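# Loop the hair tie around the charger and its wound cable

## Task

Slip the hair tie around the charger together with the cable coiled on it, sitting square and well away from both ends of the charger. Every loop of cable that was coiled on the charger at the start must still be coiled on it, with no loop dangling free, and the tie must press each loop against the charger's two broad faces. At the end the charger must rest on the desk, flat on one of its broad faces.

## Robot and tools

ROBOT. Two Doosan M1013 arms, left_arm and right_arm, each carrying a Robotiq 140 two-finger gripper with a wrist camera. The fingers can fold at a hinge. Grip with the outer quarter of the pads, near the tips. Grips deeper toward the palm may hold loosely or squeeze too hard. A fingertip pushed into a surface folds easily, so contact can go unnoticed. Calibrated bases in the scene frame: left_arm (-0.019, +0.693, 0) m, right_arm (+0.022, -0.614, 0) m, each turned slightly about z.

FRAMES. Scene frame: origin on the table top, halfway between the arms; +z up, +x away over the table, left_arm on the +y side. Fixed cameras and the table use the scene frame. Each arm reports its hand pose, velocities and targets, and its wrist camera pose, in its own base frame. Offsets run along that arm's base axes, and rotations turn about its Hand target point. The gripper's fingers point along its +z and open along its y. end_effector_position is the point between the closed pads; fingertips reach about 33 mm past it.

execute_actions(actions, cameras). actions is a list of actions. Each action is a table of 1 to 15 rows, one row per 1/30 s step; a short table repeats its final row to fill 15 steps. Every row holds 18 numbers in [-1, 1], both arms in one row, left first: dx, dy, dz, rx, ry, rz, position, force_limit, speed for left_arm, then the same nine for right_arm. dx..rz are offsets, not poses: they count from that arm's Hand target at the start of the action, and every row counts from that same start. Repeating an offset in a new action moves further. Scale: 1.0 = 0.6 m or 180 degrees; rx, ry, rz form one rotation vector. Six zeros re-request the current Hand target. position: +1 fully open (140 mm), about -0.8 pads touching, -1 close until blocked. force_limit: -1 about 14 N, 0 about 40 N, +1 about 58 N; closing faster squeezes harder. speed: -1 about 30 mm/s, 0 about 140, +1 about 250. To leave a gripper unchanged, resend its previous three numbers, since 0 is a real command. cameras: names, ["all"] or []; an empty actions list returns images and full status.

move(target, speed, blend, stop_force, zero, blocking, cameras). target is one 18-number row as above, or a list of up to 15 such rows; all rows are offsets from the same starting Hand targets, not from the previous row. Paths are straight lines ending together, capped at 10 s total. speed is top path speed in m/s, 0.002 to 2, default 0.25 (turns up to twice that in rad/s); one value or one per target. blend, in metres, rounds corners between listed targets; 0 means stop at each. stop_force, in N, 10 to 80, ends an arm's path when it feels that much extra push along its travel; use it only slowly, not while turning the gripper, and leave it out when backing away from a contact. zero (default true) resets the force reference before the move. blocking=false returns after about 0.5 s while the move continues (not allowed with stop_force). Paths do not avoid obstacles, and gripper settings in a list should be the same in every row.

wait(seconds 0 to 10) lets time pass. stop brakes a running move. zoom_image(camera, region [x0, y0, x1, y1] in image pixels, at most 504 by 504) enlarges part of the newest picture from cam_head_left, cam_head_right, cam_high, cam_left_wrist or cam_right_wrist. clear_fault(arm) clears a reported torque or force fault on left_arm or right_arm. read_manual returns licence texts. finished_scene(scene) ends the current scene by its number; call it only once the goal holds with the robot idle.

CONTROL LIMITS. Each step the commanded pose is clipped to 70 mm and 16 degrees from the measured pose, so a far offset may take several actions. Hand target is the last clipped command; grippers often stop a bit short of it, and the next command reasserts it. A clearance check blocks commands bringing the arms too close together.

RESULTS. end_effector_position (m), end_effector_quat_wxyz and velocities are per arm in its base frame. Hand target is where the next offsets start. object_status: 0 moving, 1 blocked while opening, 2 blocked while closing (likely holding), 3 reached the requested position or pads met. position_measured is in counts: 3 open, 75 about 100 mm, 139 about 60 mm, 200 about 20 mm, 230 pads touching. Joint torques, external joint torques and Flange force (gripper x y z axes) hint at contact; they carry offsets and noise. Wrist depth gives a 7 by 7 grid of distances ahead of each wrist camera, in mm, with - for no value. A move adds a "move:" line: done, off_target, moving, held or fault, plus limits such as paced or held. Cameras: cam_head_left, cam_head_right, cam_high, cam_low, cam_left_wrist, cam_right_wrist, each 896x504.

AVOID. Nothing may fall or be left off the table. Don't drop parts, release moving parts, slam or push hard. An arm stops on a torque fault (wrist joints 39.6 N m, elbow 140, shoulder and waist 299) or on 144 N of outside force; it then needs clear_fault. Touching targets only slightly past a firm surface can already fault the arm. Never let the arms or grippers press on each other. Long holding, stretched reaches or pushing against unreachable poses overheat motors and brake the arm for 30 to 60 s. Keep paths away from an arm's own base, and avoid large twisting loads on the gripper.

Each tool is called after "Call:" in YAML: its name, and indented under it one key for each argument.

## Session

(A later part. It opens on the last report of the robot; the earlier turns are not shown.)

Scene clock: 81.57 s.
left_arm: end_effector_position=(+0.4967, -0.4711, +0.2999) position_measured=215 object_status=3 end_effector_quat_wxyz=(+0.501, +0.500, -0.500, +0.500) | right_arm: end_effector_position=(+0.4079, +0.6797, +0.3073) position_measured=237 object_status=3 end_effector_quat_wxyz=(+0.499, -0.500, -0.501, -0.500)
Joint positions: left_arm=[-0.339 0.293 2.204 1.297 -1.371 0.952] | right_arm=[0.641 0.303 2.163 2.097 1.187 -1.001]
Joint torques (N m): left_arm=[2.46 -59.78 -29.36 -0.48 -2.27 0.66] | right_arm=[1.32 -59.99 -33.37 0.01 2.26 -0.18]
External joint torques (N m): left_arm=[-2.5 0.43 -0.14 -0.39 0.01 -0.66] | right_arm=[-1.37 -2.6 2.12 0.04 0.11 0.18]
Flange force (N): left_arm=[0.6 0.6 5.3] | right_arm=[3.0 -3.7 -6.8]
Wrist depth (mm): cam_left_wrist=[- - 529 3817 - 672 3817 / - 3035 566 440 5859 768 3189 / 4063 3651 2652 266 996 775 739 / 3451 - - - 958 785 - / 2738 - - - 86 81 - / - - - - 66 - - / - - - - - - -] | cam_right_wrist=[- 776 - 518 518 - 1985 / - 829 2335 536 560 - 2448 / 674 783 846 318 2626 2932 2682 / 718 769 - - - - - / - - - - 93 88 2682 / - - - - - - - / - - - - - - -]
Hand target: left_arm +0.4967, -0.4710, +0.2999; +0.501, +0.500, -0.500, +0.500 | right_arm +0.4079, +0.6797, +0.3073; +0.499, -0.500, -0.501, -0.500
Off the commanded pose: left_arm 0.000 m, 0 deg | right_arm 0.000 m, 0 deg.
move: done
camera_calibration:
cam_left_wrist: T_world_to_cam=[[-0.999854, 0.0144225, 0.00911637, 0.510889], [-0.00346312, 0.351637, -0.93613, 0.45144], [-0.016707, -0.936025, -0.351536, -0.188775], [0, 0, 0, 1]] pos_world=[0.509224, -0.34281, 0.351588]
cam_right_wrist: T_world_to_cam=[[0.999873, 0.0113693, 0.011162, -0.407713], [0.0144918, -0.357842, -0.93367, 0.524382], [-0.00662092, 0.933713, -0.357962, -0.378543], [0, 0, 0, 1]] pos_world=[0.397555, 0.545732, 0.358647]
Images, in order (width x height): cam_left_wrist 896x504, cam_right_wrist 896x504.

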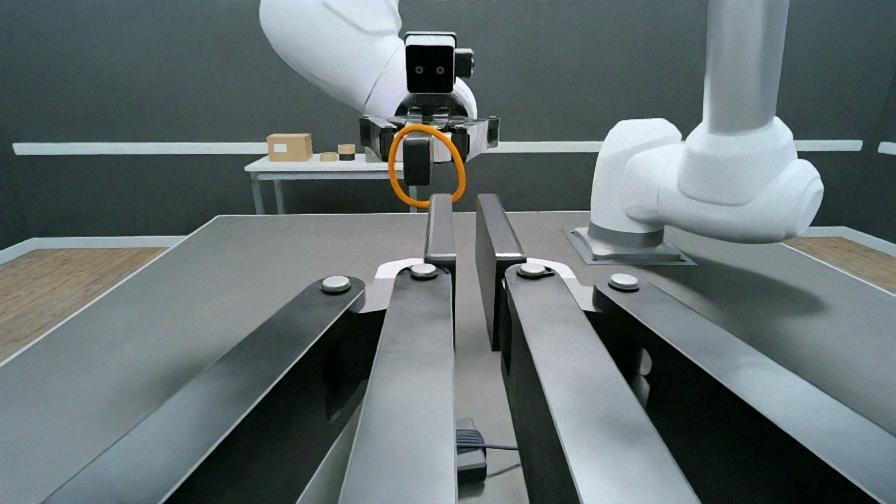

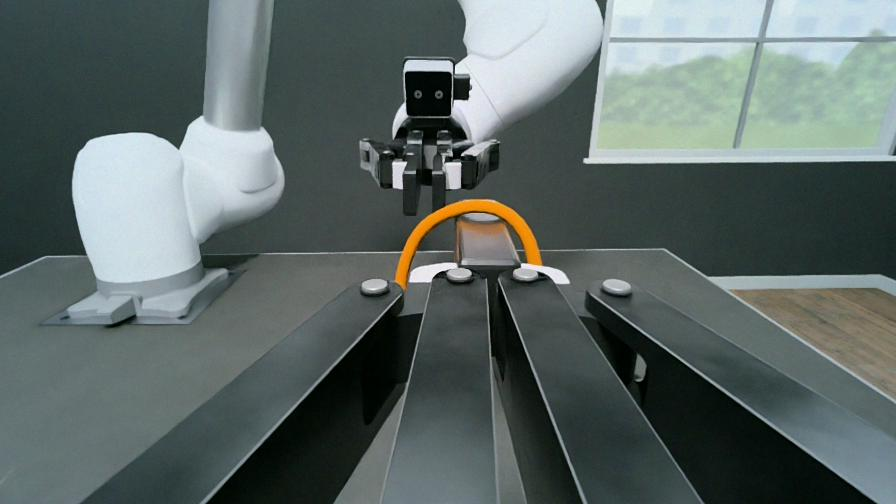

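Call:
move:
  target: [0,0,0,0,0,0,0.3,-1,0,0,0,0,0,0,0,-0.37,0,-1]
  cameras: ["cam_right_wrist"]

Call:
move:
  target: [0,0,0,0,0,0,0.3,-1,0,0,0,0,0,0,0,-0.03,1,-1]
  cameras: ["cam_left_wrist","cam_right_wrist"]

Scene clock: 83.37 s.
left_arm: end_effector_position=(+0.4967, -0.4710, +0.2999) position_measured=91 object_status=3 end_effector_quat_wxyz=(+0.501, +0.500, -0.500, +0.500) | right_arm: end_effector_position=(+0.4079, +0.6797, +0.3073) position_measured=176 object_status=0 end_effector_quat_wxyz=(+0.499, -0.500, -0.501, -0.500)
Joint positions: left_arm=[-0.339 0.293 2.204 1.297 -1.371 0.952] | right_arm=[0.641 0.303 2.163 2.097 1.187 -1.001]
Joint torques (N m): left_arm=[1.97 -59.83 -29.28 -0.52 -2.21 0.63] | right_arm=[1.37 -59.95 -33.46 -0.03 2.24 -0.19]
External joint torques (N m): left_arm=[-1.94 0.42 -0.15 -0.34 -0.03 -0.63] | right_arm=[-1.38 -2.89 2.22 0.07 0.13 0.19]
Flange force (N): left_arm=[0.6 0.3 4.2] | right_arm=[3.4 -4.2 -7.1]
Wrist depth (mm): cam_left_wrist=[3072 - 530 580 - 683 4063 / - - 550 421 3035 752 4063 / - 4845 3599 3272 3651 778 728 / 3499 - 140 - 145 734 3451 / - 84 107 - - 92 88 / - - 537 567 - 68 88 / - - - 412 - - -] | cam_right_wrist=[- 806 2626 572 516 - - / - 861 - 539 - - - / 681 790 350 369 327 - - / 720 769 2626 - 138 2898 3113 / - - 88 - - 95 2711 / - - - - - - - / - - - - - - -]
Hand target: left_arm +0.4967, -0.4710, +0.2999; +0.501, +0.500, -0.500, +0.500 | right_arm +0.4079, +0.6797, +0.3073; +0.499, -0.500, -0.501, -0.500
Off the commanded pose: left_arm 0.000 m, 0 deg | right_arm 0.000 m, 0 deg.
move: done
camera_calibration:
cam_right_wrist: T_world_to_cam=[[0.999873, 0.0113693, 0.011162, -0.407713], [0.0144918, -0.357842, -0.93367, 0.524382], [-0.00662092, 0.933713, -0.357962, -0.378543], [0, 0, 0, 1]] pos_world=[0.397555, 0.545732, 0.358647]
Images, in order (width x height): cam_right_wrist 896x504.

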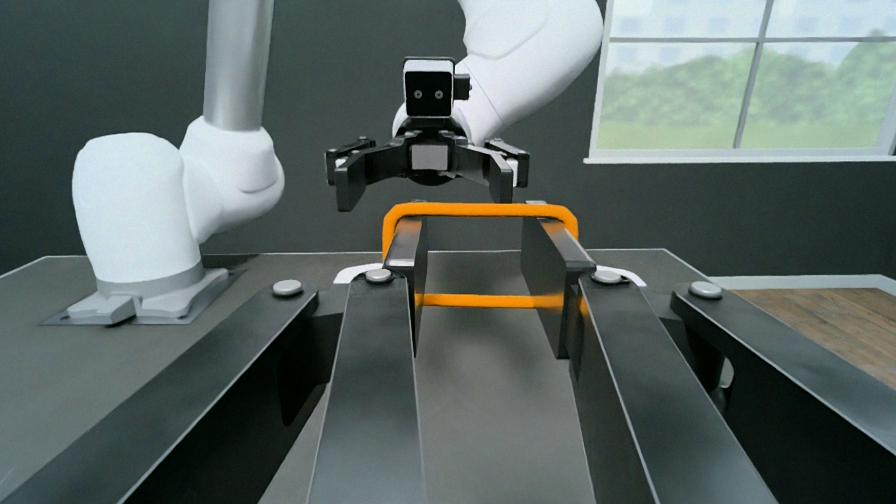

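Scene clock: 84.57 s.
left_arm: end_effector_position=(+0.4967, -0.4710, +0.2999) position_measured=91 object_status=3 end_effector_quat_wxyz=(+0.501, +0.500, -0.500, +0.500) | right_arm: end_effector_position=(+0.4079, +0.6797, +0.3073) position_measured=133 object_status=0 end_effector_quat_wxyz=(+0.499, -0.500, -0.501, -0.500)
Joint positions: left_arm=[-0.339 0.293 2.204 1.297 -1.371 0.952] | right_arm=[0.641 0.303 2.163 2.097 1.187 -1.001]
Joint torques (N m): left_arm=[1.91 -59.82 -29.11 -0.54 -2.25 0.65] | right_arm=[1.22 -59.69 -33.44 -0.03 2.27 -0.21]
External joint torques (N m): left_arm=[-1.95 0.61 -0.18 -0.32 0.01 -0.65] | right_arm=[-1.26 -3.06 2.12 0.07 0.1 0.21]
Flange force (N): left_arm=[0.3 0.0 4.2] | right_arm=[3.7 -4.3 -6.9]
Wrist depth (mm): cam_left_wrist=[- 3405 529 559 - 686 - / 5249 - 552 415 4199 720 - / 4665 3651 310 392 5477 785 734 / 4753 3876 140 - 144 770 3359 / - 84 108 - - 92 87 / - - - - - 68 88 / - - - - 465 - -] | cam_right_wrist=[2193 762 - 512 521 - - / - 813 - 533 - - 2626 / 683 783 344 374 - - - / 2496 748 - - 131 - - / - - - - 116 91 - / - - - 600 - - - / - - - 473 - - -]
Hand target: left_arm +0.4967, -0.4710, +0.2999; +0.501, +0.500, -0.500, +0.500 | right_arm +0.4079, +0.6797, +0.3073; +0.499, -0.500, -0.501, -0.500
Off the commanded pose: left_arm 0.000 m, 0 deg | right_arm 0.000 m, 0 deg.
move: done
camera_calibration:
cam_left_wrist: T_world_to_cam=[[-0.999856, 0.0142936, 0.00917437, 0.510824], [-0.00356275, 0.351638, -0.936129, 0.451455], [-0.0166067, -0.936027, -0.351536, -0.188733], [0, 0, 0, 1]] pos_world=[0.509225, -0.342709, 0.351588]
cam_right_wrist: T_world_to_cam=[[0.999873, 0.0113693, 0.011162, -0.407713], [0.0144918, -0.357842, -0.93367, 0.524382], [-0.00662092, 0.933713, -0.357962, -0.378543], [0, 0, 0, 1]] pos_world=[0.397555, 0.545732, 0.358647]
Images, in order (width x height): cam_left_wrist 896x504, cam_right_wrist 896x504.

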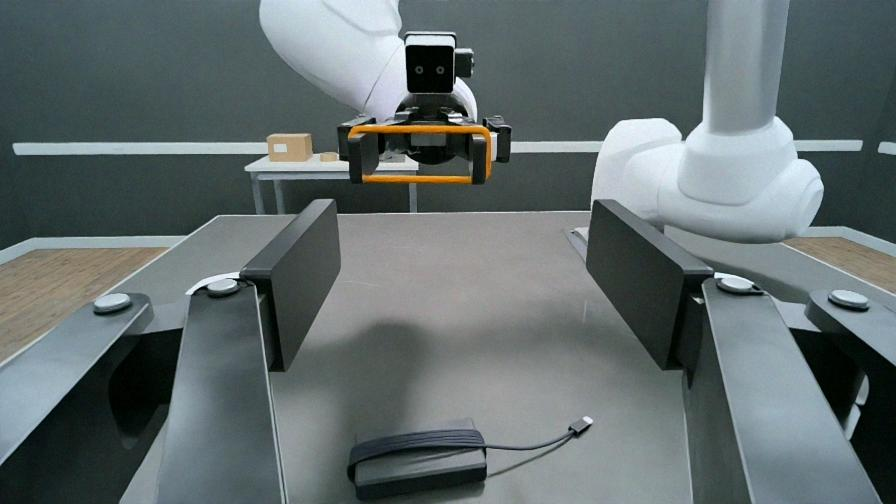

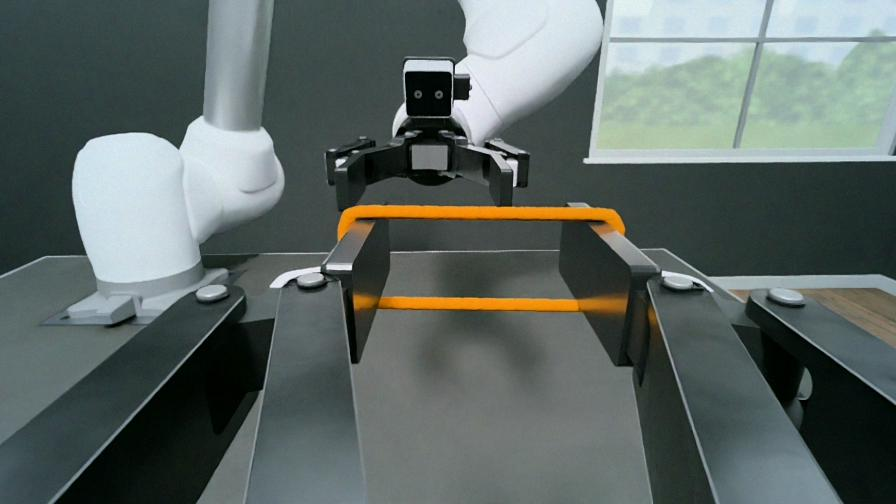

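Call:
move:
  target:
    - [0,0.05,0,0,0,0,0.3,-1,0,0.0,-0.35,-0.0057,0,0,0,-0.03,1,-1]
    - [-0.0128,-0.352,-0.2,0.349,0.436,0.436,0.3,-1,0,0,-0.35,-0.0057,0,0,0,-0.03,1,-1]
  speed: 0.35
  blend: [0.03,0]
  cameras: ["cam_left_wrist","cam_right_wrist"]

Scene clock: 89.83 s.
left_arm: end_effector_position=(+0.4890, -0.6822, +0.1799) position_measured=91 object_status=3 end_effector_quat_wxyz=(+0.001, +0.994, +0.110, +0.001) | right_arm: end_effector_position=(+0.4079, +0.4697, +0.3039) position_measured=133 object_status=3 end_effector_quat_wxyz=(+0.499, -0.500, -0.501, -0.500)
Joint positions: left_arm=[-0.99 0.52 1.375 0 1.244 0.359] | right_arm=[0.244 0.177 2.356 1.772 1.431 -0.976]
Joint torques (N m): left_arm=[1.67 -89.45 -39.91 4.74 0.06 0.67] | right_arm=[1.19 -44.8 -30.67 1.01 2.22 -0.2]
External joint torques (N m): left_arm=[-1.23 -2.1 0.02 -0.59 -0.1 -0.67] | right_arm=[-1.18 -2.36 2.07 0.05 0.11 0.2]
Flange force (N): left_arm=[-3.5 -2.3 -0.9] | right_arm=[3.5 -5.6 -4.9]
Wrist depth (mm): cam_left_wrist=[284 284 287 264 284 286 291 / 297 299 299 279 300 302 302 / 315 316 - - 318 321 321 / 335 332 165 - 161 331 339 / - 84 141 - 359 92 88 / - - 382 - 371 68 88 / - - - 408 431 - -] | cam_right_wrist=[- 2448 783 241 - 3275 - / 1940 - 891 243 - - 2741 / - 885 974 232 - - - / - 920 - 240 139 1025 - / - - - 250 116 89 2547 / - - - - - - - / - - - - - - -]
Hand target: left_arm +0.4890, -0.6822, +0.1799; +0.001, +0.994, +0.110, +0.001 | right_arm +0.4079, +0.4697, +0.3039; +0.499, -0.500, -0.501, -0.500
Off the commanded pose: left_arm 0.000 m, 0 deg | right_arm 0.000 m, 0 deg.
move: done; limits=paced
camera_calibration:
cam_left_wrist: T_world_to_cam=[[0.227621, -0.973641, 0.0145672, -0.767961], [-0.912773, -0.208133, 0.351464, 0.244422], [-0.339168, -0.0932973, -0.936088, 0.409051], [0, 0, 0, 1]] pos_world=[0.536643, -0.658683, 0.30819]
cam_right_wrist: T_world_to_cam=[[0.999873, 0.0113693, 0.011162, -0.405287], [0.0144918, -0.357842, -0.93367, 0.446061], [-0.00662092, 0.933713, -0.357962, -0.18368], [0, 0, 0, 1]] pos_world=[0.397555, 0.335732, 0.355247]
Images, in order (width x height): cam_left_wrist 896x504, cam_right_wrist 896x504.

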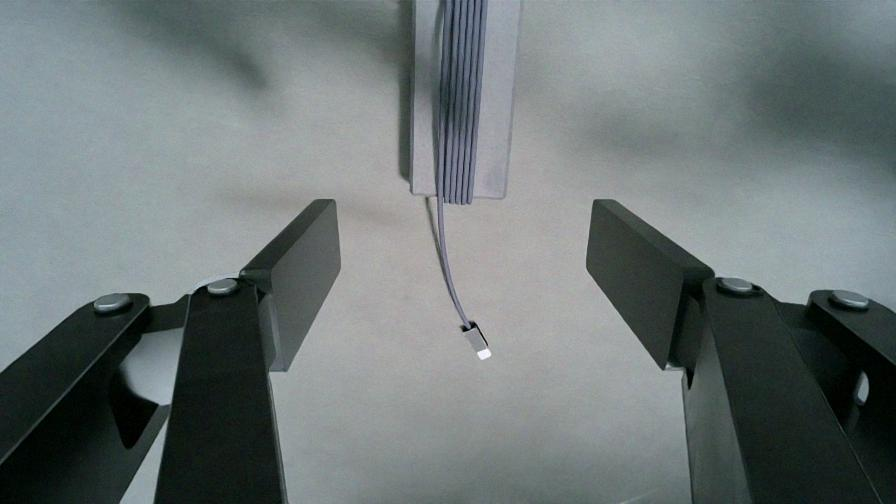

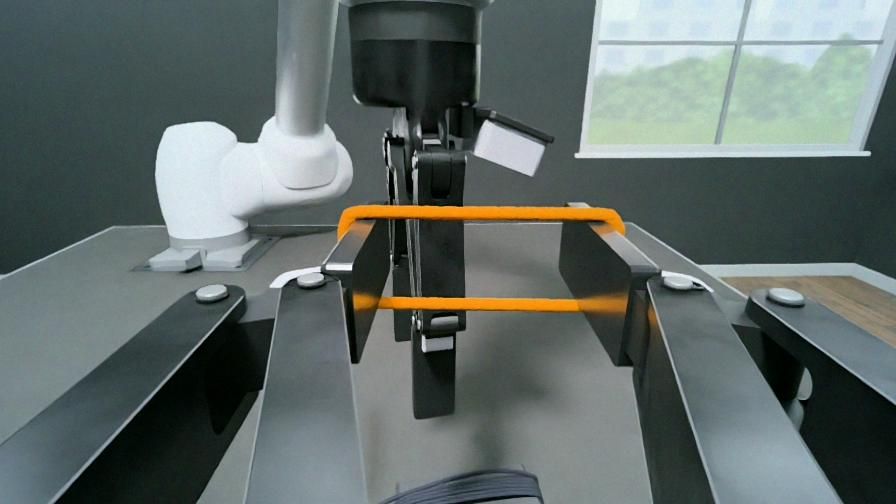

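Call:
move:
  target:
    - [0,-0.0015,-0.238,0,0,0,0.3,-1,0,0,0,0,0,0,0,-0.03,1,-1]
    - [0,-0.0015,-0.238,0,0,0,-1,0,-1,0,0,0,0,0,0,-0.03,1,-1]

Call:
wait:
  seconds: 0.8
  cameras: ["cam_left_wrist"]

Scene clock: 93.07 s.
left_arm: end_effector_position=(+0.4890, -0.6832, +0.0371) position_measured=138 object_status=0 end_effector_quat_wxyz=(+0.001, +0.994, +0.110, +0.001) | right_arm: end_effector_position=(+0.4079, +0.4697, +0.3039) position_measured=133 object_status=3 end_effector_quat_wxyz=(+0.499, -0.500, -0.501, -0.500)
Joint positions: left_arm=[-0.991 0.619 1.493 0 1.027 0.359] | right_arm=[0.244 0.177 2.356 1.772 1.431 -0.976]
Joint torques (N m): left_arm=[2.73 -92.19 -33.59 4.66 0.34 0.66] | right_arm=[1.36 -44.93 -30.66 1.01 2.19 -0.18]
External joint torques (N m): left_arm=[-2.62 -4.16 -2.58 -0.91 -0.37 -0.66] | right_arm=[-1.28 -2.26 2.08 0.04 0.14 0.18]
Flange force (N): left_arm=[-3.6 1.5 -4.5] | right_arm=[3.3 -5.4 -5.1]
Wrist depth (mm): cam_left_wrist=[153 154 154 122 152 157 156 / - 161 162 130 139 162 164 / - 171 171 141 172 173 174 / 180 181 125 150 152 181 184 / 189 90 108 194 194 92 194 / - - 201 207 208 69 75 / - - 221 222 222 - -] | cam_right_wrist=[- 2424 228 222 268 308 - / - - 255 233 295 2654 - / 2802 855 930 250 - - 2771 / - 951 138 265 132 2966 - / - - - 289 116 89 2547 / - - - 296 - - - / - - - 298 - - -]
Hand target: left_arm +0.4890, -0.6831, +0.0371; +0.001, +0.994, +0.110, +0.001 | right_arm +0.4079, +0.4697, +0.3039; +0.499, -0.500, -0.501, -0.500
Off the commanded pose: left_arm 0.000 m, 0 deg | right_arm 0.000 m, 0 deg.
move: done

Scene clock: 93.87 s.
left_arm: end_effector_position=(+0.4890, -0.6831, +0.0371) position_measured=138 object_status=2 end_effector_quat_wxyz=(+0.001, +0.994, +0.110, +0.001) | right_arm: end_effector_position=(+0.4079, +0.4697, +0.3039) position_measured=133 object_status=3 end_effector_quat_wxyz=(+0.499, -0.500, -0.501, -0.500)
Joint positions: left_arm=[-0.991 0.619 1.493 0 1.027 0.359] | right_arm=[0.244 0.177 2.356 1.772 1.431 -0.976]
Joint torques (N m): left_arm=[2.93 -92.28 -33.78 4.62 0.34 0.63] | right_arm=[1.27 -44.79 -30.64 1.03 2.23 -0.18]
External joint torques (N m): left_arm=[-3.18 -4.03 -2.29 -0.89 -0.38 -0.63] | right_arm=[-1.26 -2.14 2.14 0.03 0.09 0.18]
Flange force (N): left_arm=[-4.4 1.2 -4.2] | right_arm=[3.1 -5.4 -5.0]
Wrist depth (mm): cam_left_wrist=[- 154 154 127 127 156 157 / 161 161 162 126 - 164 165 / 169 171 171 137 172 173 174 / 180 181 124 149 153 181 184 / 189 90 108 196 195 92 192 / - - 201 208 208 69 75 / - - 222 222 - - -] | cam_right_wrist=[- - 227 222 268 314 - / - - 255 233 295 - - / - 891 934 249 - - - / - - - 268 132 4347 4133 / - - - 285 117 89 2654 / - - - 289 - - - / - - - 306 - - -]
Hand target: left_arm +0.4890, -0.6831, +0.0371; +0.001, +0.994, +0.110, +0.001 | right_arm +0.4079, +0.4697, +0.3039; +0.499, -0.500, -0.501, -0.500
Tool commands: left_gripper/position=-1.0 left_gripper/force_limit=+0.0 left_gripper/speed=-1.0 right_gripper/position=-0.03 right_gripper/force_limit=+1.0 right_gripper/speed=-1.0
Off the commanded pose: left_arm 0.000 m, 0 deg | right_arm 0.000 m, 0 deg.
wait: 0.80 s; at rest by 0.17 s
camera_calibration:
cam_left_wrist: T_world_to_cam=[[0.227622, -0.973641, 0.0145668, -0.766781], [-0.912772, -0.208134, 0.351464, 0.294514], [-0.339168, -0.0932972, -0.936088, 0.275328], [0, 0, 0, 1]] pos_world=[0.536743, -0.659583, 0.16539]
Images, in order (width x height): cam_left_wrist 896x504.

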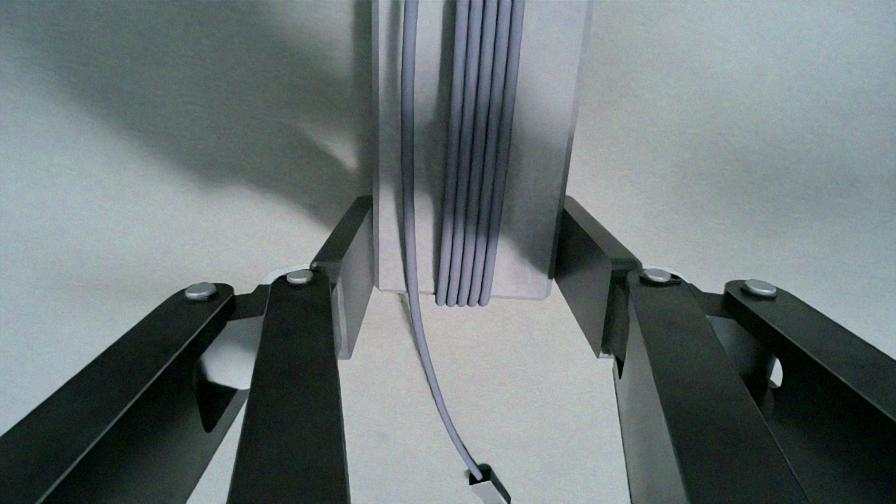

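Call:
move:
  target:
    - [0,0,0.17,0,0,0,-1,0,-1,0,0,0,0,0,0,-0.03,1,-1]
    - [0.0217,0.2633,0.4728,0,0,-0.57,-1,0,-1,0,0,0,0,0,0,0.02,1,-1]
  speed: 0.22
  blend: [0.04,0]
  cameras: ["cam_left_wrist","cam_right_wrist","cam_low"]

Call:
zoom_image:
  camera: "cam_right_wrist"
  region: [350, 80, 510, 220]

Call:
zoom_image:
  camera: "cam_low"
  region: [130, 60, 360, 210]

Scene clock: 99.73 s.
left_arm: end_effector_position=(+0.5020, -0.5252, +0.3207) position_measured=138 object_status=2 end_effector_quat_wxyz=(+0.001, +0.708, -0.707, +0.000) | right_arm: end_effector_position=(+0.4079, +0.4697, +0.3039) position_measured=127 object_status=3 end_effector_quat_wxyz=(+0.499, -0.500, -0.501, -0.500)
Joint positions: left_arm=[-0.854 0.286 1.454 -0.002 1.402 2.286] | right_arm=[0.244 0.177 2.356 1.772 1.431 -0.976]
Joint torques (N m): left_arm=[1.72 -72.59 -42.92 4.72 0.01 0.64] | right_arm=[1.18 -44.95 -30.68 1.01 2.25 -0.16]
External joint torques (N m): left_arm=[-1.62 1.8 1.42 -0.5 -0.05 -0.64] | right_arm=[-1.19 -2.05 2.1 0.05 0.07 0.16]
Flange force (N): left_arm=[1.9 2.4 2.7] | right_arm=[2.9 -5.3 -4.7]
Wrist depth (mm): cam_left_wrist=[413 417 - 122 - 419 429 / - 455 445 128 435 437 - / 455 466 463 133 463 463 - / - - 124 149 112 - - / - 90 86 - - 92 - / - - 69 551 - 69 75 / - - - - - - -] | cam_right_wrist=[- - 910 400 - - 2741 / 2335 - 934 - - - - / 2771 910 1009 - - - - / - 993 120 - 138 2932 3075 / - - 106 - - 92 2626 / - - - - - - - / - - - 447 - - -]
Hand target: left_arm +0.5020, -0.5252, +0.3207; +0.001, +0.708, -0.707, +0.000 | right_arm +0.4079, +0.4697, +0.3039; +0.499, -0.500, -0.501, -0.500
Off the commanded pose: left_arm 0.000 m, 0 deg | right_arm 0.000 m, 0 deg.
move: done
camera_calibration:
cam_left_wrist: T_world_to_cam=[[-0.999845, -0.00981706, 0.0145848, 0.50233], [-0.00406573, 0.936203, 0.351437, 0.384347], [-0.0171044, 0.351324, -0.936098, 0.631868], [0, 0, 0, 1]] pos_world=[0.514623, -0.576886, 0.449089]
cam_right_wrist: T_world_to_cam=[[0.999873, 0.0113693, 0.011162, -0.405287], [0.0144918, -0.357842, -0.93367, 0.446061], [-0.00662092, 0.933713, -0.357962, -0.18368], [0, 0, 0, 1]] pos_world=[0.397555, 0.335732, 0.355247]
Images, in order (width x height): cam_low 896x504, cam_left_wrist 896x504, cam_right_wrist 896x504.

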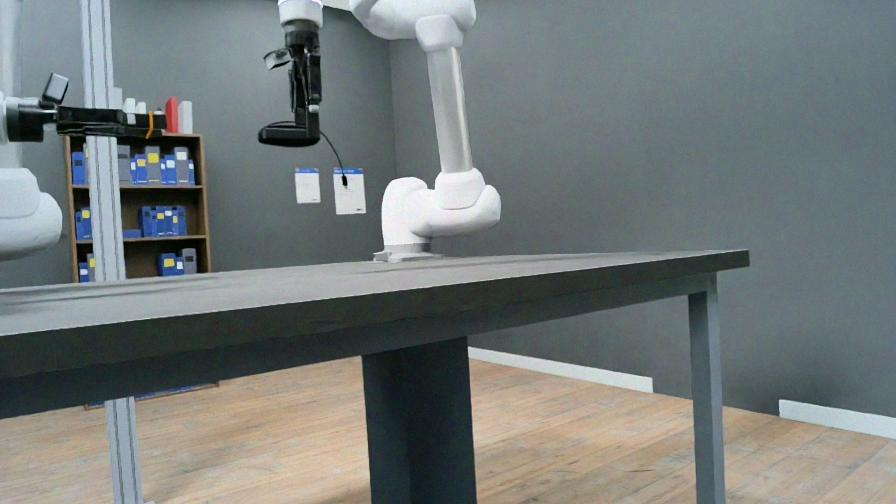

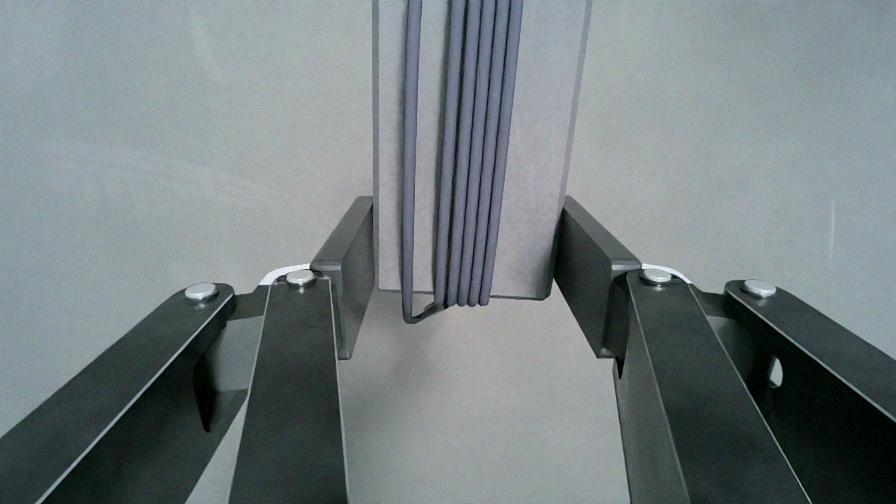

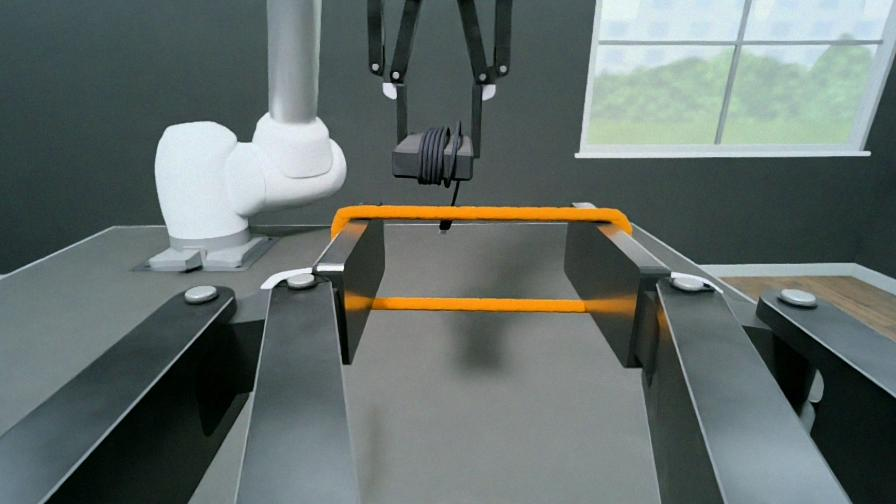

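Scaled by 3.150 from the camera's 896x504 image, which has a finer 1280x720 frame.

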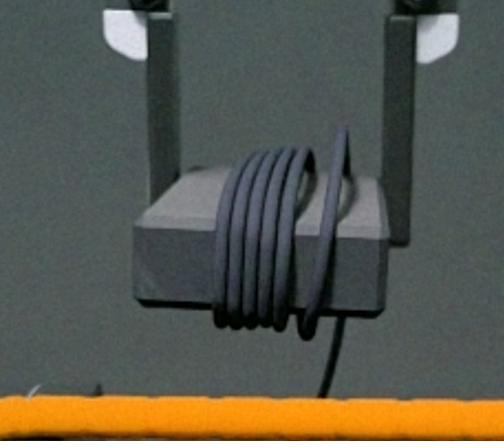

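Scaled by 2.191 from the camera's 896x504 image, which has a finer 1280x720 frame.

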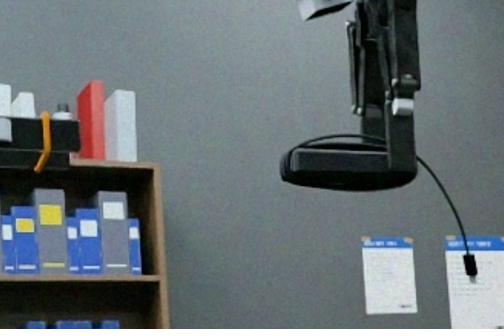

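Call:
move:
  target: [0,0,0,0,0,0,-1,0,-1,-0.0415,0.2438,-0.0098,0,0.012,-0.0083,0.02,1,-1]
  speed: 0.2
  cameras: ["cam_right_wrist"]

Call:
zoom_image:
  camera: "cam_right_wrist"
  region: [320, 120, 640, 340]

Scene clock: 101.93 s.
left_arm: end_effector_position=(+0.5020, -0.5252, +0.3207) position_measured=138 object_status=2 end_effector_quat_wxyz=(+0.001, +0.708, -0.707, +0.000) | right_arm: end_effector_position=(+0.3830, +0.6159, +0.2980) position_measured=127 object_status=3 end_effector_quat_wxyz=(+0.502, -0.516, -0.484, -0.497)
Joint positions: left_arm=[-0.854 0.286 1.454 -0.002 1.402 2.286] | right_arm=[0.575 0.237 2.289 2.08 1.237 -1.006]
Joint torques (N m): left_arm=[1.69 -72.75 -43.05 4.76 -0.03 0.69] | right_arm=[1.91 -51.57 -31.49 0.08 2.28 -0.21]
External joint torques (N m): left_arm=[-1.72 1.99 1.48 -0.53 -0.01 -0.69] | right_arm=[-1.93 -2.48 2.23 0.02 0.14 0.21]
Flange force (N): left_arm=[2.2 2.5 2.7] | right_arm=[3.2 -3.1 -8.0]
Wrist depth (mm): cam_left_wrist=[412 404 - 123 130 - 412 / 429 441 - 128 431 466 454 / 451 - - 142 148 450 457 / 503 - 124 151 151 - 495 / 505 90 86 - - 92 - / - - 66 - - 69 75 / - - - - - - -] | cam_right_wrist=[- 2212 727 - 260 - - / - - 872 2401 - - - / - 766 869 207 - 2599 - / - 778 124 - 137 1985 2599 / - - 106 630 136 91 2472 / - - - - - - - / - - - - - - -]
Hand target: left_arm +0.5020, -0.5252, +0.3207; +0.001, +0.708, -0.707, +0.000 | right_arm +0.3830, +0.6159, +0.2980; +0.502, -0.516, -0.484, -0.497
Off the commanded pose: left_arm 0.000 m, 0 deg | right_arm 0.000 m, 0 deg.
move: done
camera_calibration:
cam_right_wrist: T_world_to_cam=[[0.999537, -0.0147951, -0.0265746, -0.3545], [-0.030109, -0.357592, -0.933392, 0.510128], [0.00430681, 0.933761, -0.357872, -0.326822], [0, 0, 0, 1]] pos_world=[0.371103, 0.482347, 0.349768]
Images, in order (width x height): cam_right_wrist 896x504.

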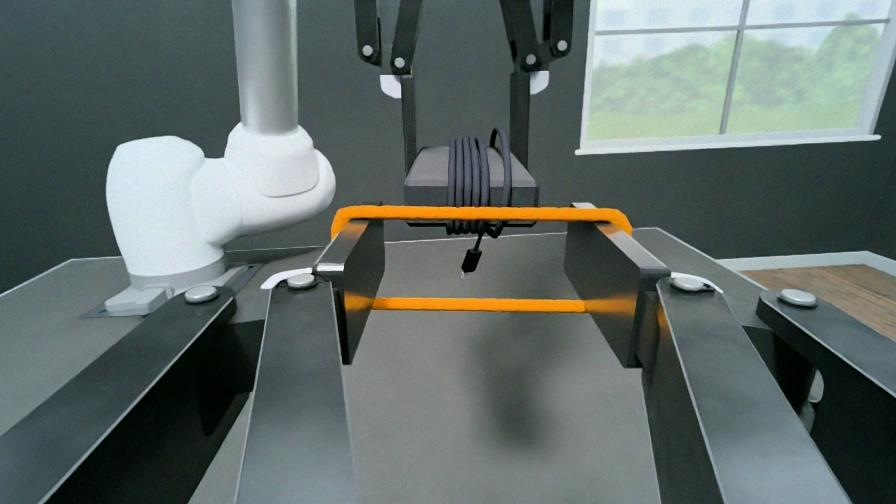

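Scaled by 1.575 from the camera's 896x504 image, which has a finer 1280x720 frame.

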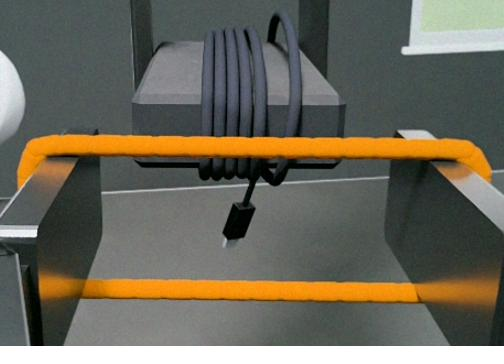

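Call:
move:
  target: [0,0,0,0,0,0,-1,0,-1,0.0017,0.06,0.0042,0,0,0,0.02,1,-1]
  speed: 0.12
  cameras: ["cam_right_wrist","cam_left_wrist"]

Call:
zoom_image:
  camera: "cam_right_wrist"
  region: [320, 120, 640, 340]

Scene clock: 103.73 s.
left_arm: end_effector_position=(+0.5020, -0.5252, +0.3207) position_measured=138 object_status=2 end_effector_quat_wxyz=(+0.001, +0.708, -0.707, +0.000) | right_arm: end_effector_position=(+0.3840, +0.6519, +0.3005) position_measured=127 object_status=3 end_effector_quat_wxyz=(+0.502, -0.516, -0.484, -0.497)
Joint positions: left_arm=[-0.854 0.286 1.454 -0.002 1.402 2.286] | right_arm=[0.635 0.262 2.246 2.13 1.196 -1.007]
Joint torques (N m): left_arm=[1.74 -72.72 -42.92 4.7 -0.06 0.68] | right_arm=[1.09 -54.66 -32.17 -0.11 2.33 -0.19]
External joint torques (N m): left_arm=[-1.65 2.27 1.62 -0.5 0.02 -0.68] | right_arm=[-1.1 -2.52 2.28 0.05 0.09 0.19]
Flange force (N): left_arm=[2.3 2.3 2.9] | right_arm=[3.0 -4.0 -6.7]
Wrist depth (mm): cam_left_wrist=[- - - 124 131 401 422 / 439 - - 128 431 445 449 / 432 469 - 142 148 459 458 / - - 124 147 151 460 - / - 90 87 - - 92 - / - - 66 - - 69 75 / - - - 571 - - -] | cam_right_wrist=[2401 746 698 230 235 - - / - - 806 - 249 - - / - 746 832 - 2401 - - / - 762 124 - 137 - 2272 / - - 106 - - 91 2472 / - - - - - - - / - - - - - - -]
Hand target: left_arm +0.5020, -0.5252, +0.3207; +0.001, +0.708, -0.707, +0.000 | right_arm +0.3840, +0.6519, +0.3005; +0.502, -0.516, -0.484, -0.497
Off the commanded pose: left_arm 0.000 m, 0 deg | right_arm 0.000 m, 0 deg.
move: done
camera_calibration:
cam_left_wrist: T_world_to_cam=[[-0.999845, -0.00981706, 0.0145848, 0.50233], [-0.00406573, 0.936203, 0.351437, 0.384347], [-0.0171044, 0.351324, -0.936098, 0.631868], [0, 0, 0, 1]] pos_world=[0.514623, -0.576886, 0.449089]
cam_right_wrist: T_world_to_cam=[[0.999538, -0.0147012, -0.0266087, -0.354935], [-0.0301073, -0.357595, -0.933391, 0.525459], [0.00420683, 0.933761, -0.357873, -0.359475], [0, 0, 0, 1]] pos_world=[0.372103, 0.518347, 0.352368]
Images, in order (width x height): cam_left_wrist 896x504, cam_right_wrist 896x504.

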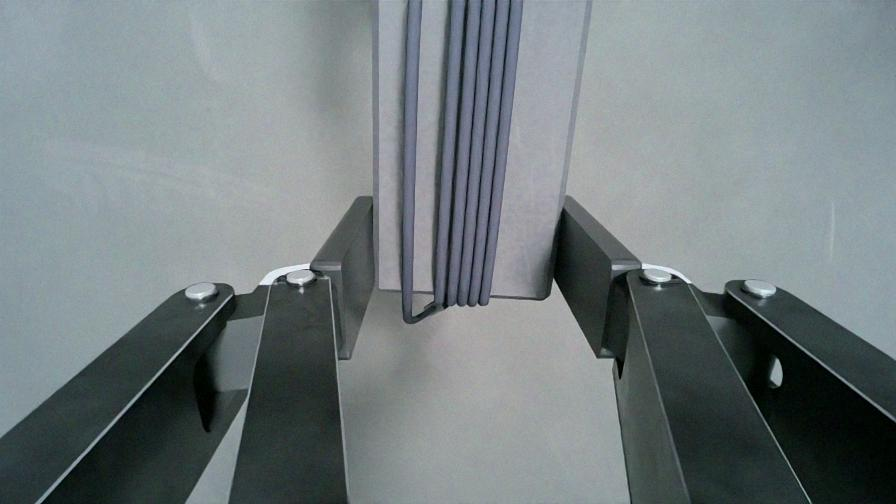

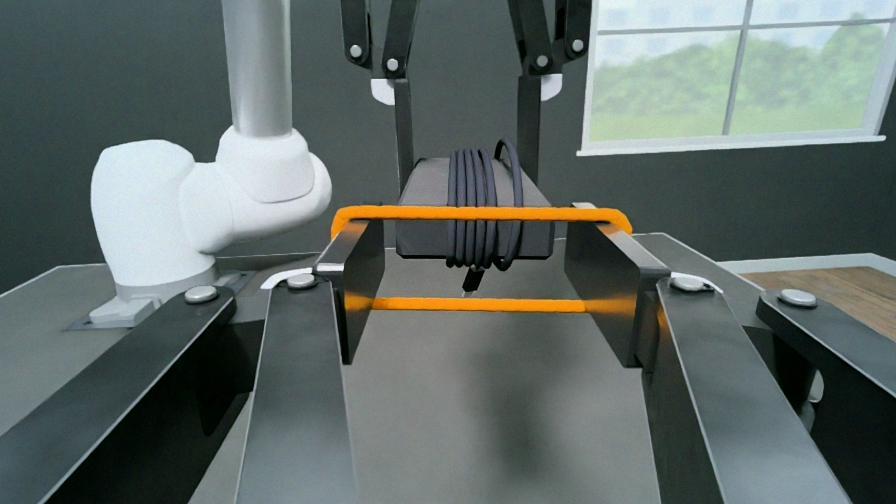

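Scaled by 1.575 from the camera's 896x504 image, which has a finer 1280x720 frame.

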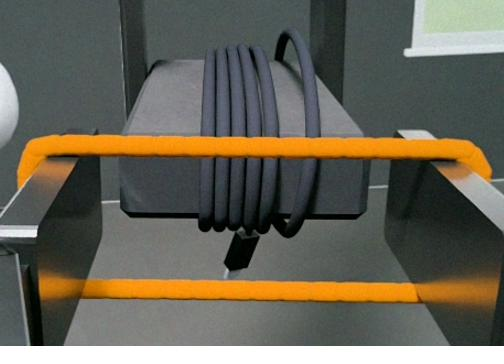

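Call:
move:
  target: [0,0,0,0,0,0,-1,0,-1,0.0018,0.055,-0.0037,0,0,0,0.02,1,-1]
  speed: 0.06
  cameras: ["cam_right_wrist","cam_left_wrist","cam_low"]

Call:
zoom_image:
  camera: "cam_right_wrist"
  region: [320, 120, 640, 340]

Call:
zoom_image:
  camera: "cam_low"
  region: [200, 80, 360, 180]

Scene clock: 105.10 s.
left_arm: end_effector_position=(+0.5020, -0.5252, +0.3207) position_measured=138 object_status=2 end_effector_quat_wxyz=(+0.001, +0.708, -0.707, +0.000) | right_arm: end_effector_position=(+0.3851, +0.6849, +0.2983) position_measured=127 object_status=3 end_effector_quat_wxyz=(+0.502, -0.516, -0.484, -0.497)
Joint positions: left_arm=[-0.854 0.286 1.454 -0.002 1.402 2.286] | right_arm=[0.686 0.293 2.205 2.174 1.166 -1.017]
Joint torques (N m): left_arm=[1.41 -72.83 -43.27 4.57 -0.21 0.7] | right_arm=[1.62 -57.82 -32.54 -0.22 2.23 -0.19]
External joint torques (N m): left_arm=[-1.34 2.05 1.73 -0.35 0.17 -0.7] | right_arm=[-1.64 -2.7 2.25 0 0.21 0.19]
Flange force (N): left_arm=[1.6 2.3 2.8] | right_arm=[3.1 -3.1 -7.8]
Wrist depth (mm): cam_left_wrist=[- - - 123 130 417 418 / 423 - - 129 137 - - / 441 463 457 135 - 477 - / - - 124 150 151 - - / - 90 107 - - 92 - / - - 69 - - 69 75 / - - - - - - -] | cam_right_wrist=[- - 201 - 206 - 2626 / - 783 757 - 2573 2573 2119 / 708 744 806 207 - 2898 - / 689 731 124 140 137 - 3318 / - - 106 - 146 91 2448 / - - - 568 560 - - / - - - 419 - - -]
Hand target: left_arm +0.5020, -0.5252, +0.3207; +0.001, +0.708, -0.707, +0.000 | right_arm +0.3851, +0.6849, +0.2983; +0.502, -0.516, -0.484, -0.497
Off the commanded pose: left_arm 0.000 m, 0 deg | right_arm 0.000 m, 0 deg.
move: done
camera_calibration:
cam_left_wrist: T_world_to_cam=[[-0.999845, -0.00981706, 0.0145848, 0.50233], [-0.00406573, 0.936203, 0.351437, 0.384347], [-0.0171044, 0.351324, -0.936098, 0.631868], [0, 0, 0, 1]] pos_world=[0.514623, -0.576886, 0.449089]
cam_right_wrist: T_world_to_cam=[[0.999538, -0.0147012, -0.0266087, -0.35561], [-0.0301073, -0.357595, -0.933391, 0.535146], [0.00420683, 0.933761, -0.357873, -0.391116], [0, 0, 0, 1]] pos_world=[0.373203, 0.551347, 0.350068]
Images, in order (width x height): cam_low 896x504, cam_left_wrist 896x504, cam_right_wrist 896x504.

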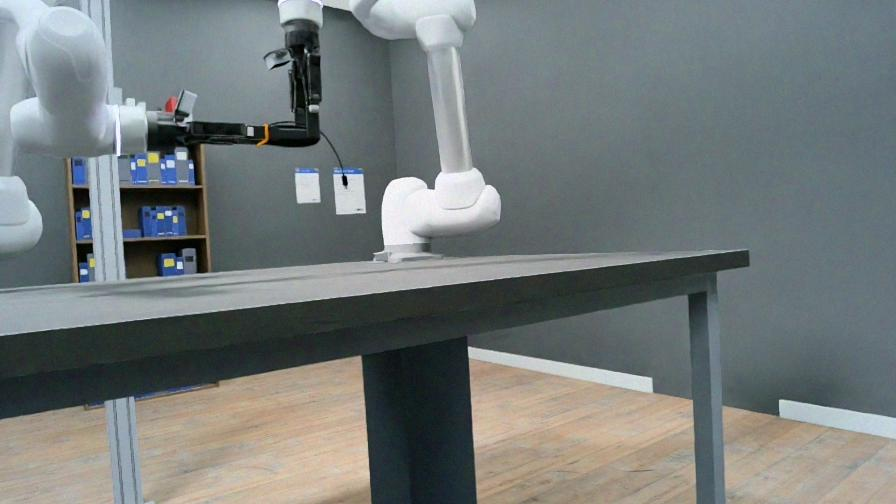

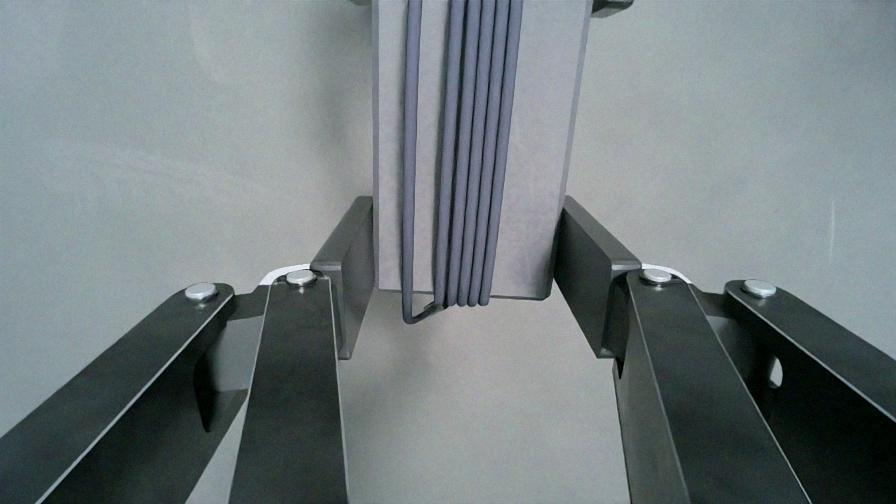

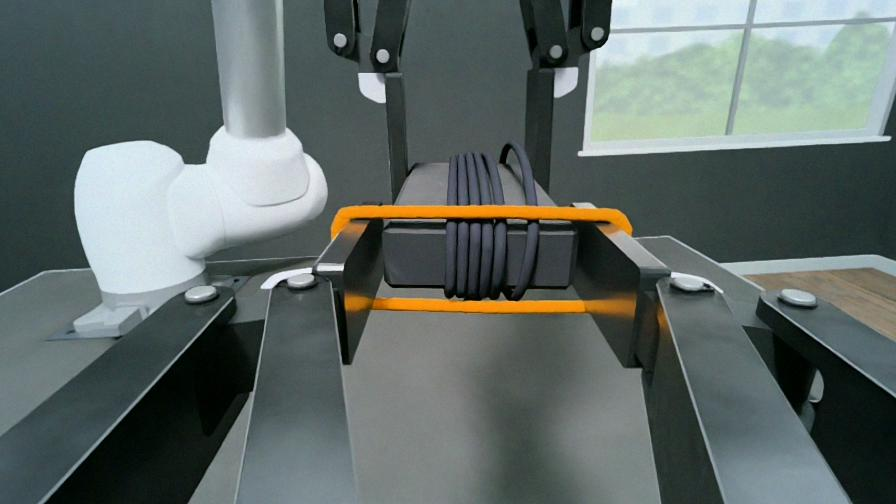

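Scaled by 1.575 from the camera's 896x504 image, which has a finer 1280x720 frame.

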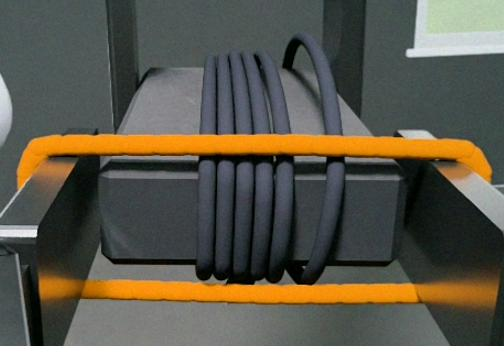

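Scaled by 3.150 from the camera's 896x504 image, which has a finer 1280x720 frame.

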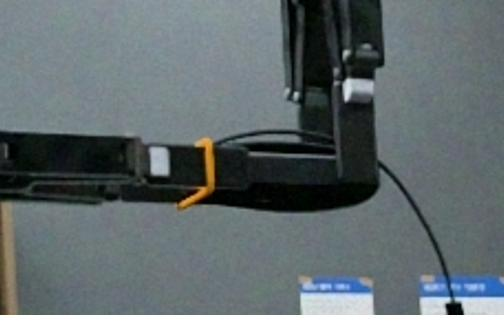

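Call:
move:
  target: [0,0,0,0,0,0,-1,0,-1,0.0025,0.05,-0.001,0,0,0,0.02,1,-1]
  speed: 0.05
  cameras: ["cam_right_wrist","cam_left_wrist","cam_low"]

Call:
zoom_image:
  camera: "cam_right_wrist"
  region: [320, 120, 640, 340]

Call:
zoom_image:
  camera: "cam_low"
  region: [200, 80, 360, 180]

Scene clock: 106.50 s.
left_arm: end_effector_position=(+0.5020, -0.5252, +0.3207) position_measured=138 object_status=2 end_effector_quat_wxyz=(+0.001, +0.708, -0.707, +0.000) | right_arm: end_effector_position=(+0.3866, +0.7149, +0.2977) position_measured=127 object_status=3 end_effector_quat_wxyz=(+0.502, -0.516, -0.484, -0.497)
Joint positions: left_arm=[-0.854 0.286 1.454 -0.002 1.402 2.286] | right_arm=[0.727 0.32 2.164 2.209 1.138 -1.021]
Joint torques (N m): left_arm=[0.76 -72.82 -43.88 4.2 -0.53 0.68] | right_arm=[1.77 -60.18 -33.1 -0.46 2.15 -0.17]
External joint torques (N m): left_arm=[-0.66 2.02 2.29 0.03 0.48 -0.68] | right_arm=[-1.74 -3.61 2.42 0.11 0.29 0.17]
Flange force (N): left_arm=[0.2 2.3 3.1] | right_arm=[4.0 -3.9 -9.0]
Wrist depth (mm): cam_left_wrist=[412 427 133 129 131 - - / - - 138 132 137 449 436 / - - - 140 146 - 454 / - - 124 149 151 - 492 / - 90 86 - - 92 - / - - 66 - - 69 75 / - - - - - - -] | cam_right_wrist=[2174 672 174 - 177 - - / - 2155 737 2251 187 - 3407 / 634 722 793 190 204 2626 - / 678 720 124 117 129 3602 2966 / - - 106 - 118 91 2547 / - - - - - - - / - - - 443 442 - -]
Hand target: left_arm +0.5020, -0.5252, +0.3207; +0.001, +0.708, -0.707, +0.000 | right_arm +0.3866, +0.7149, +0.2977; +0.502, -0.516, -0.484, -0.497
Off the commanded pose: left_arm 0.000 m, 0 deg | right_arm 0.000 m, 0 deg.
move: done
camera_calibration:
cam_left_wrist: T_world_to_cam=[[-0.999845, -0.00981706, 0.0145848, 0.50233], [-0.00406573, 0.936203, 0.351437, 0.384347], [-0.0171044, 0.351324, -0.936098, 0.631868], [0, 0, 0, 1]] pos_world=[0.514623, -0.576886, 0.449089]
cam_right_wrist: T_world_to_cam=[[0.999538, -0.0147012, -0.0266087, -0.356684], [-0.0301073, -0.357595, -0.933391, 0.545359], [0.00420683, 0.933761, -0.357873, -0.41935], [0, 0, 0, 1]] pos_world=[0.374703, 0.581347, 0.349468]
Images, in order (width x height): cam_low 896x504, cam_left_wrist 896x504, cam_right_wrist 896x504.

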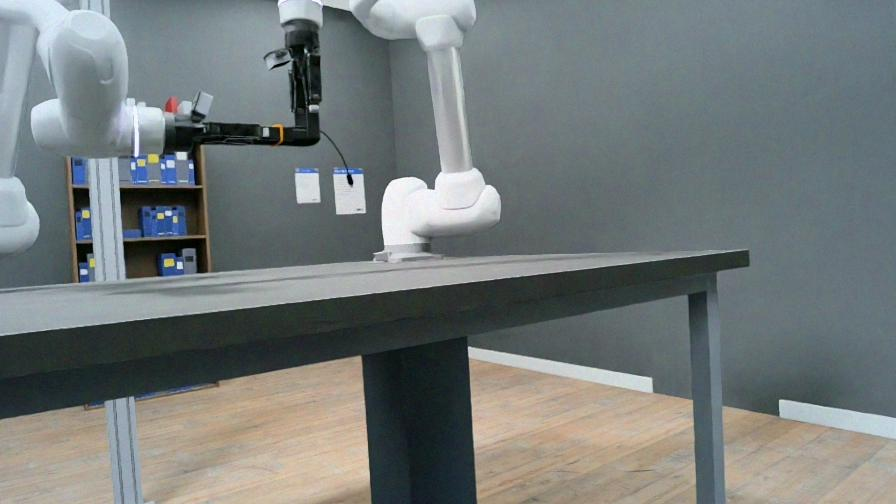

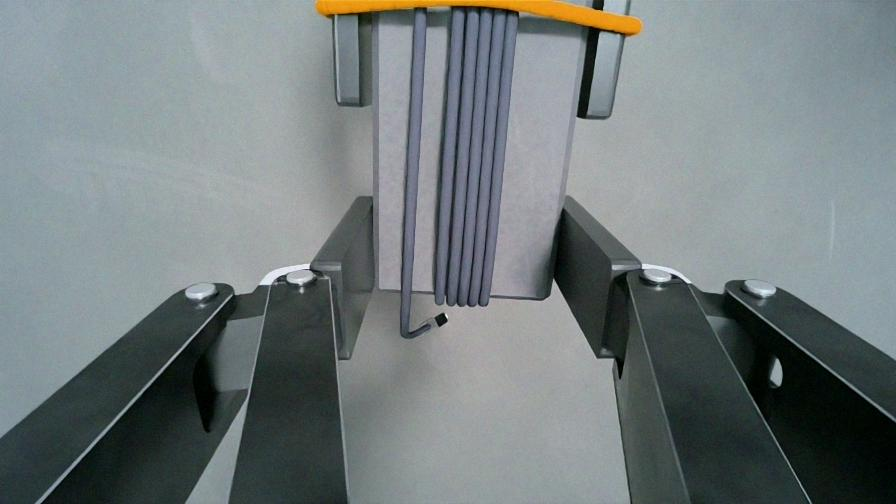

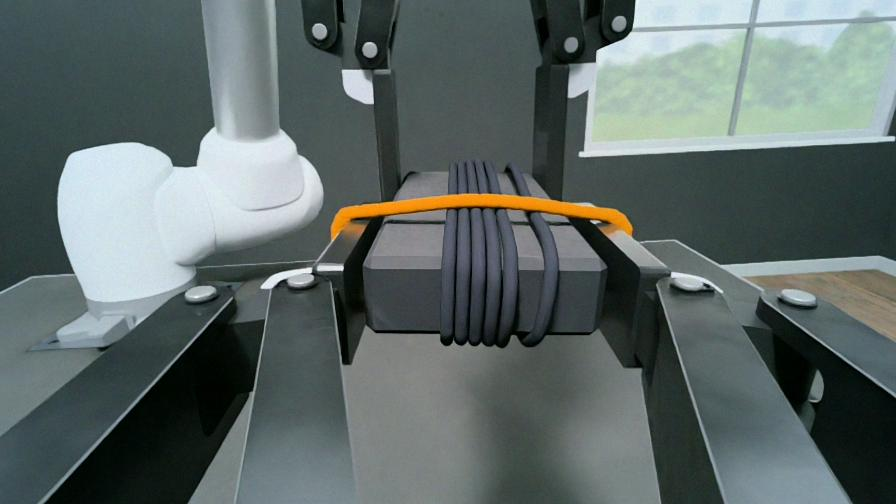

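Scaled by 1.575 from the camera's 896x504 image, which has a finer 1280x720 frame.

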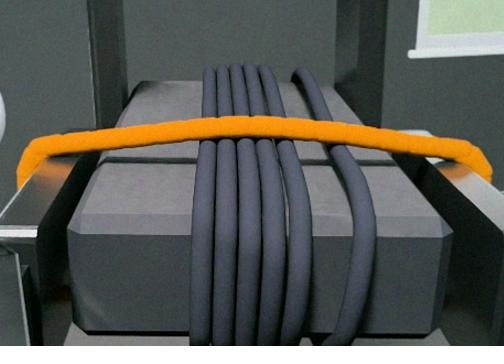

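Scaled by 3.150 from the camera's 896x504 image, which has a finer 1280x720 frame.

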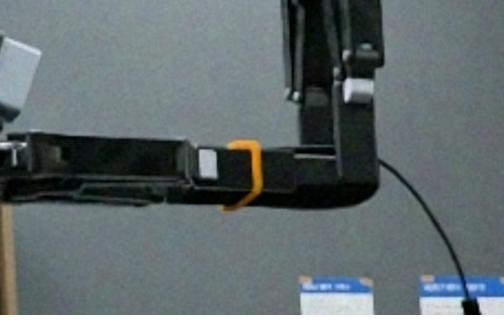

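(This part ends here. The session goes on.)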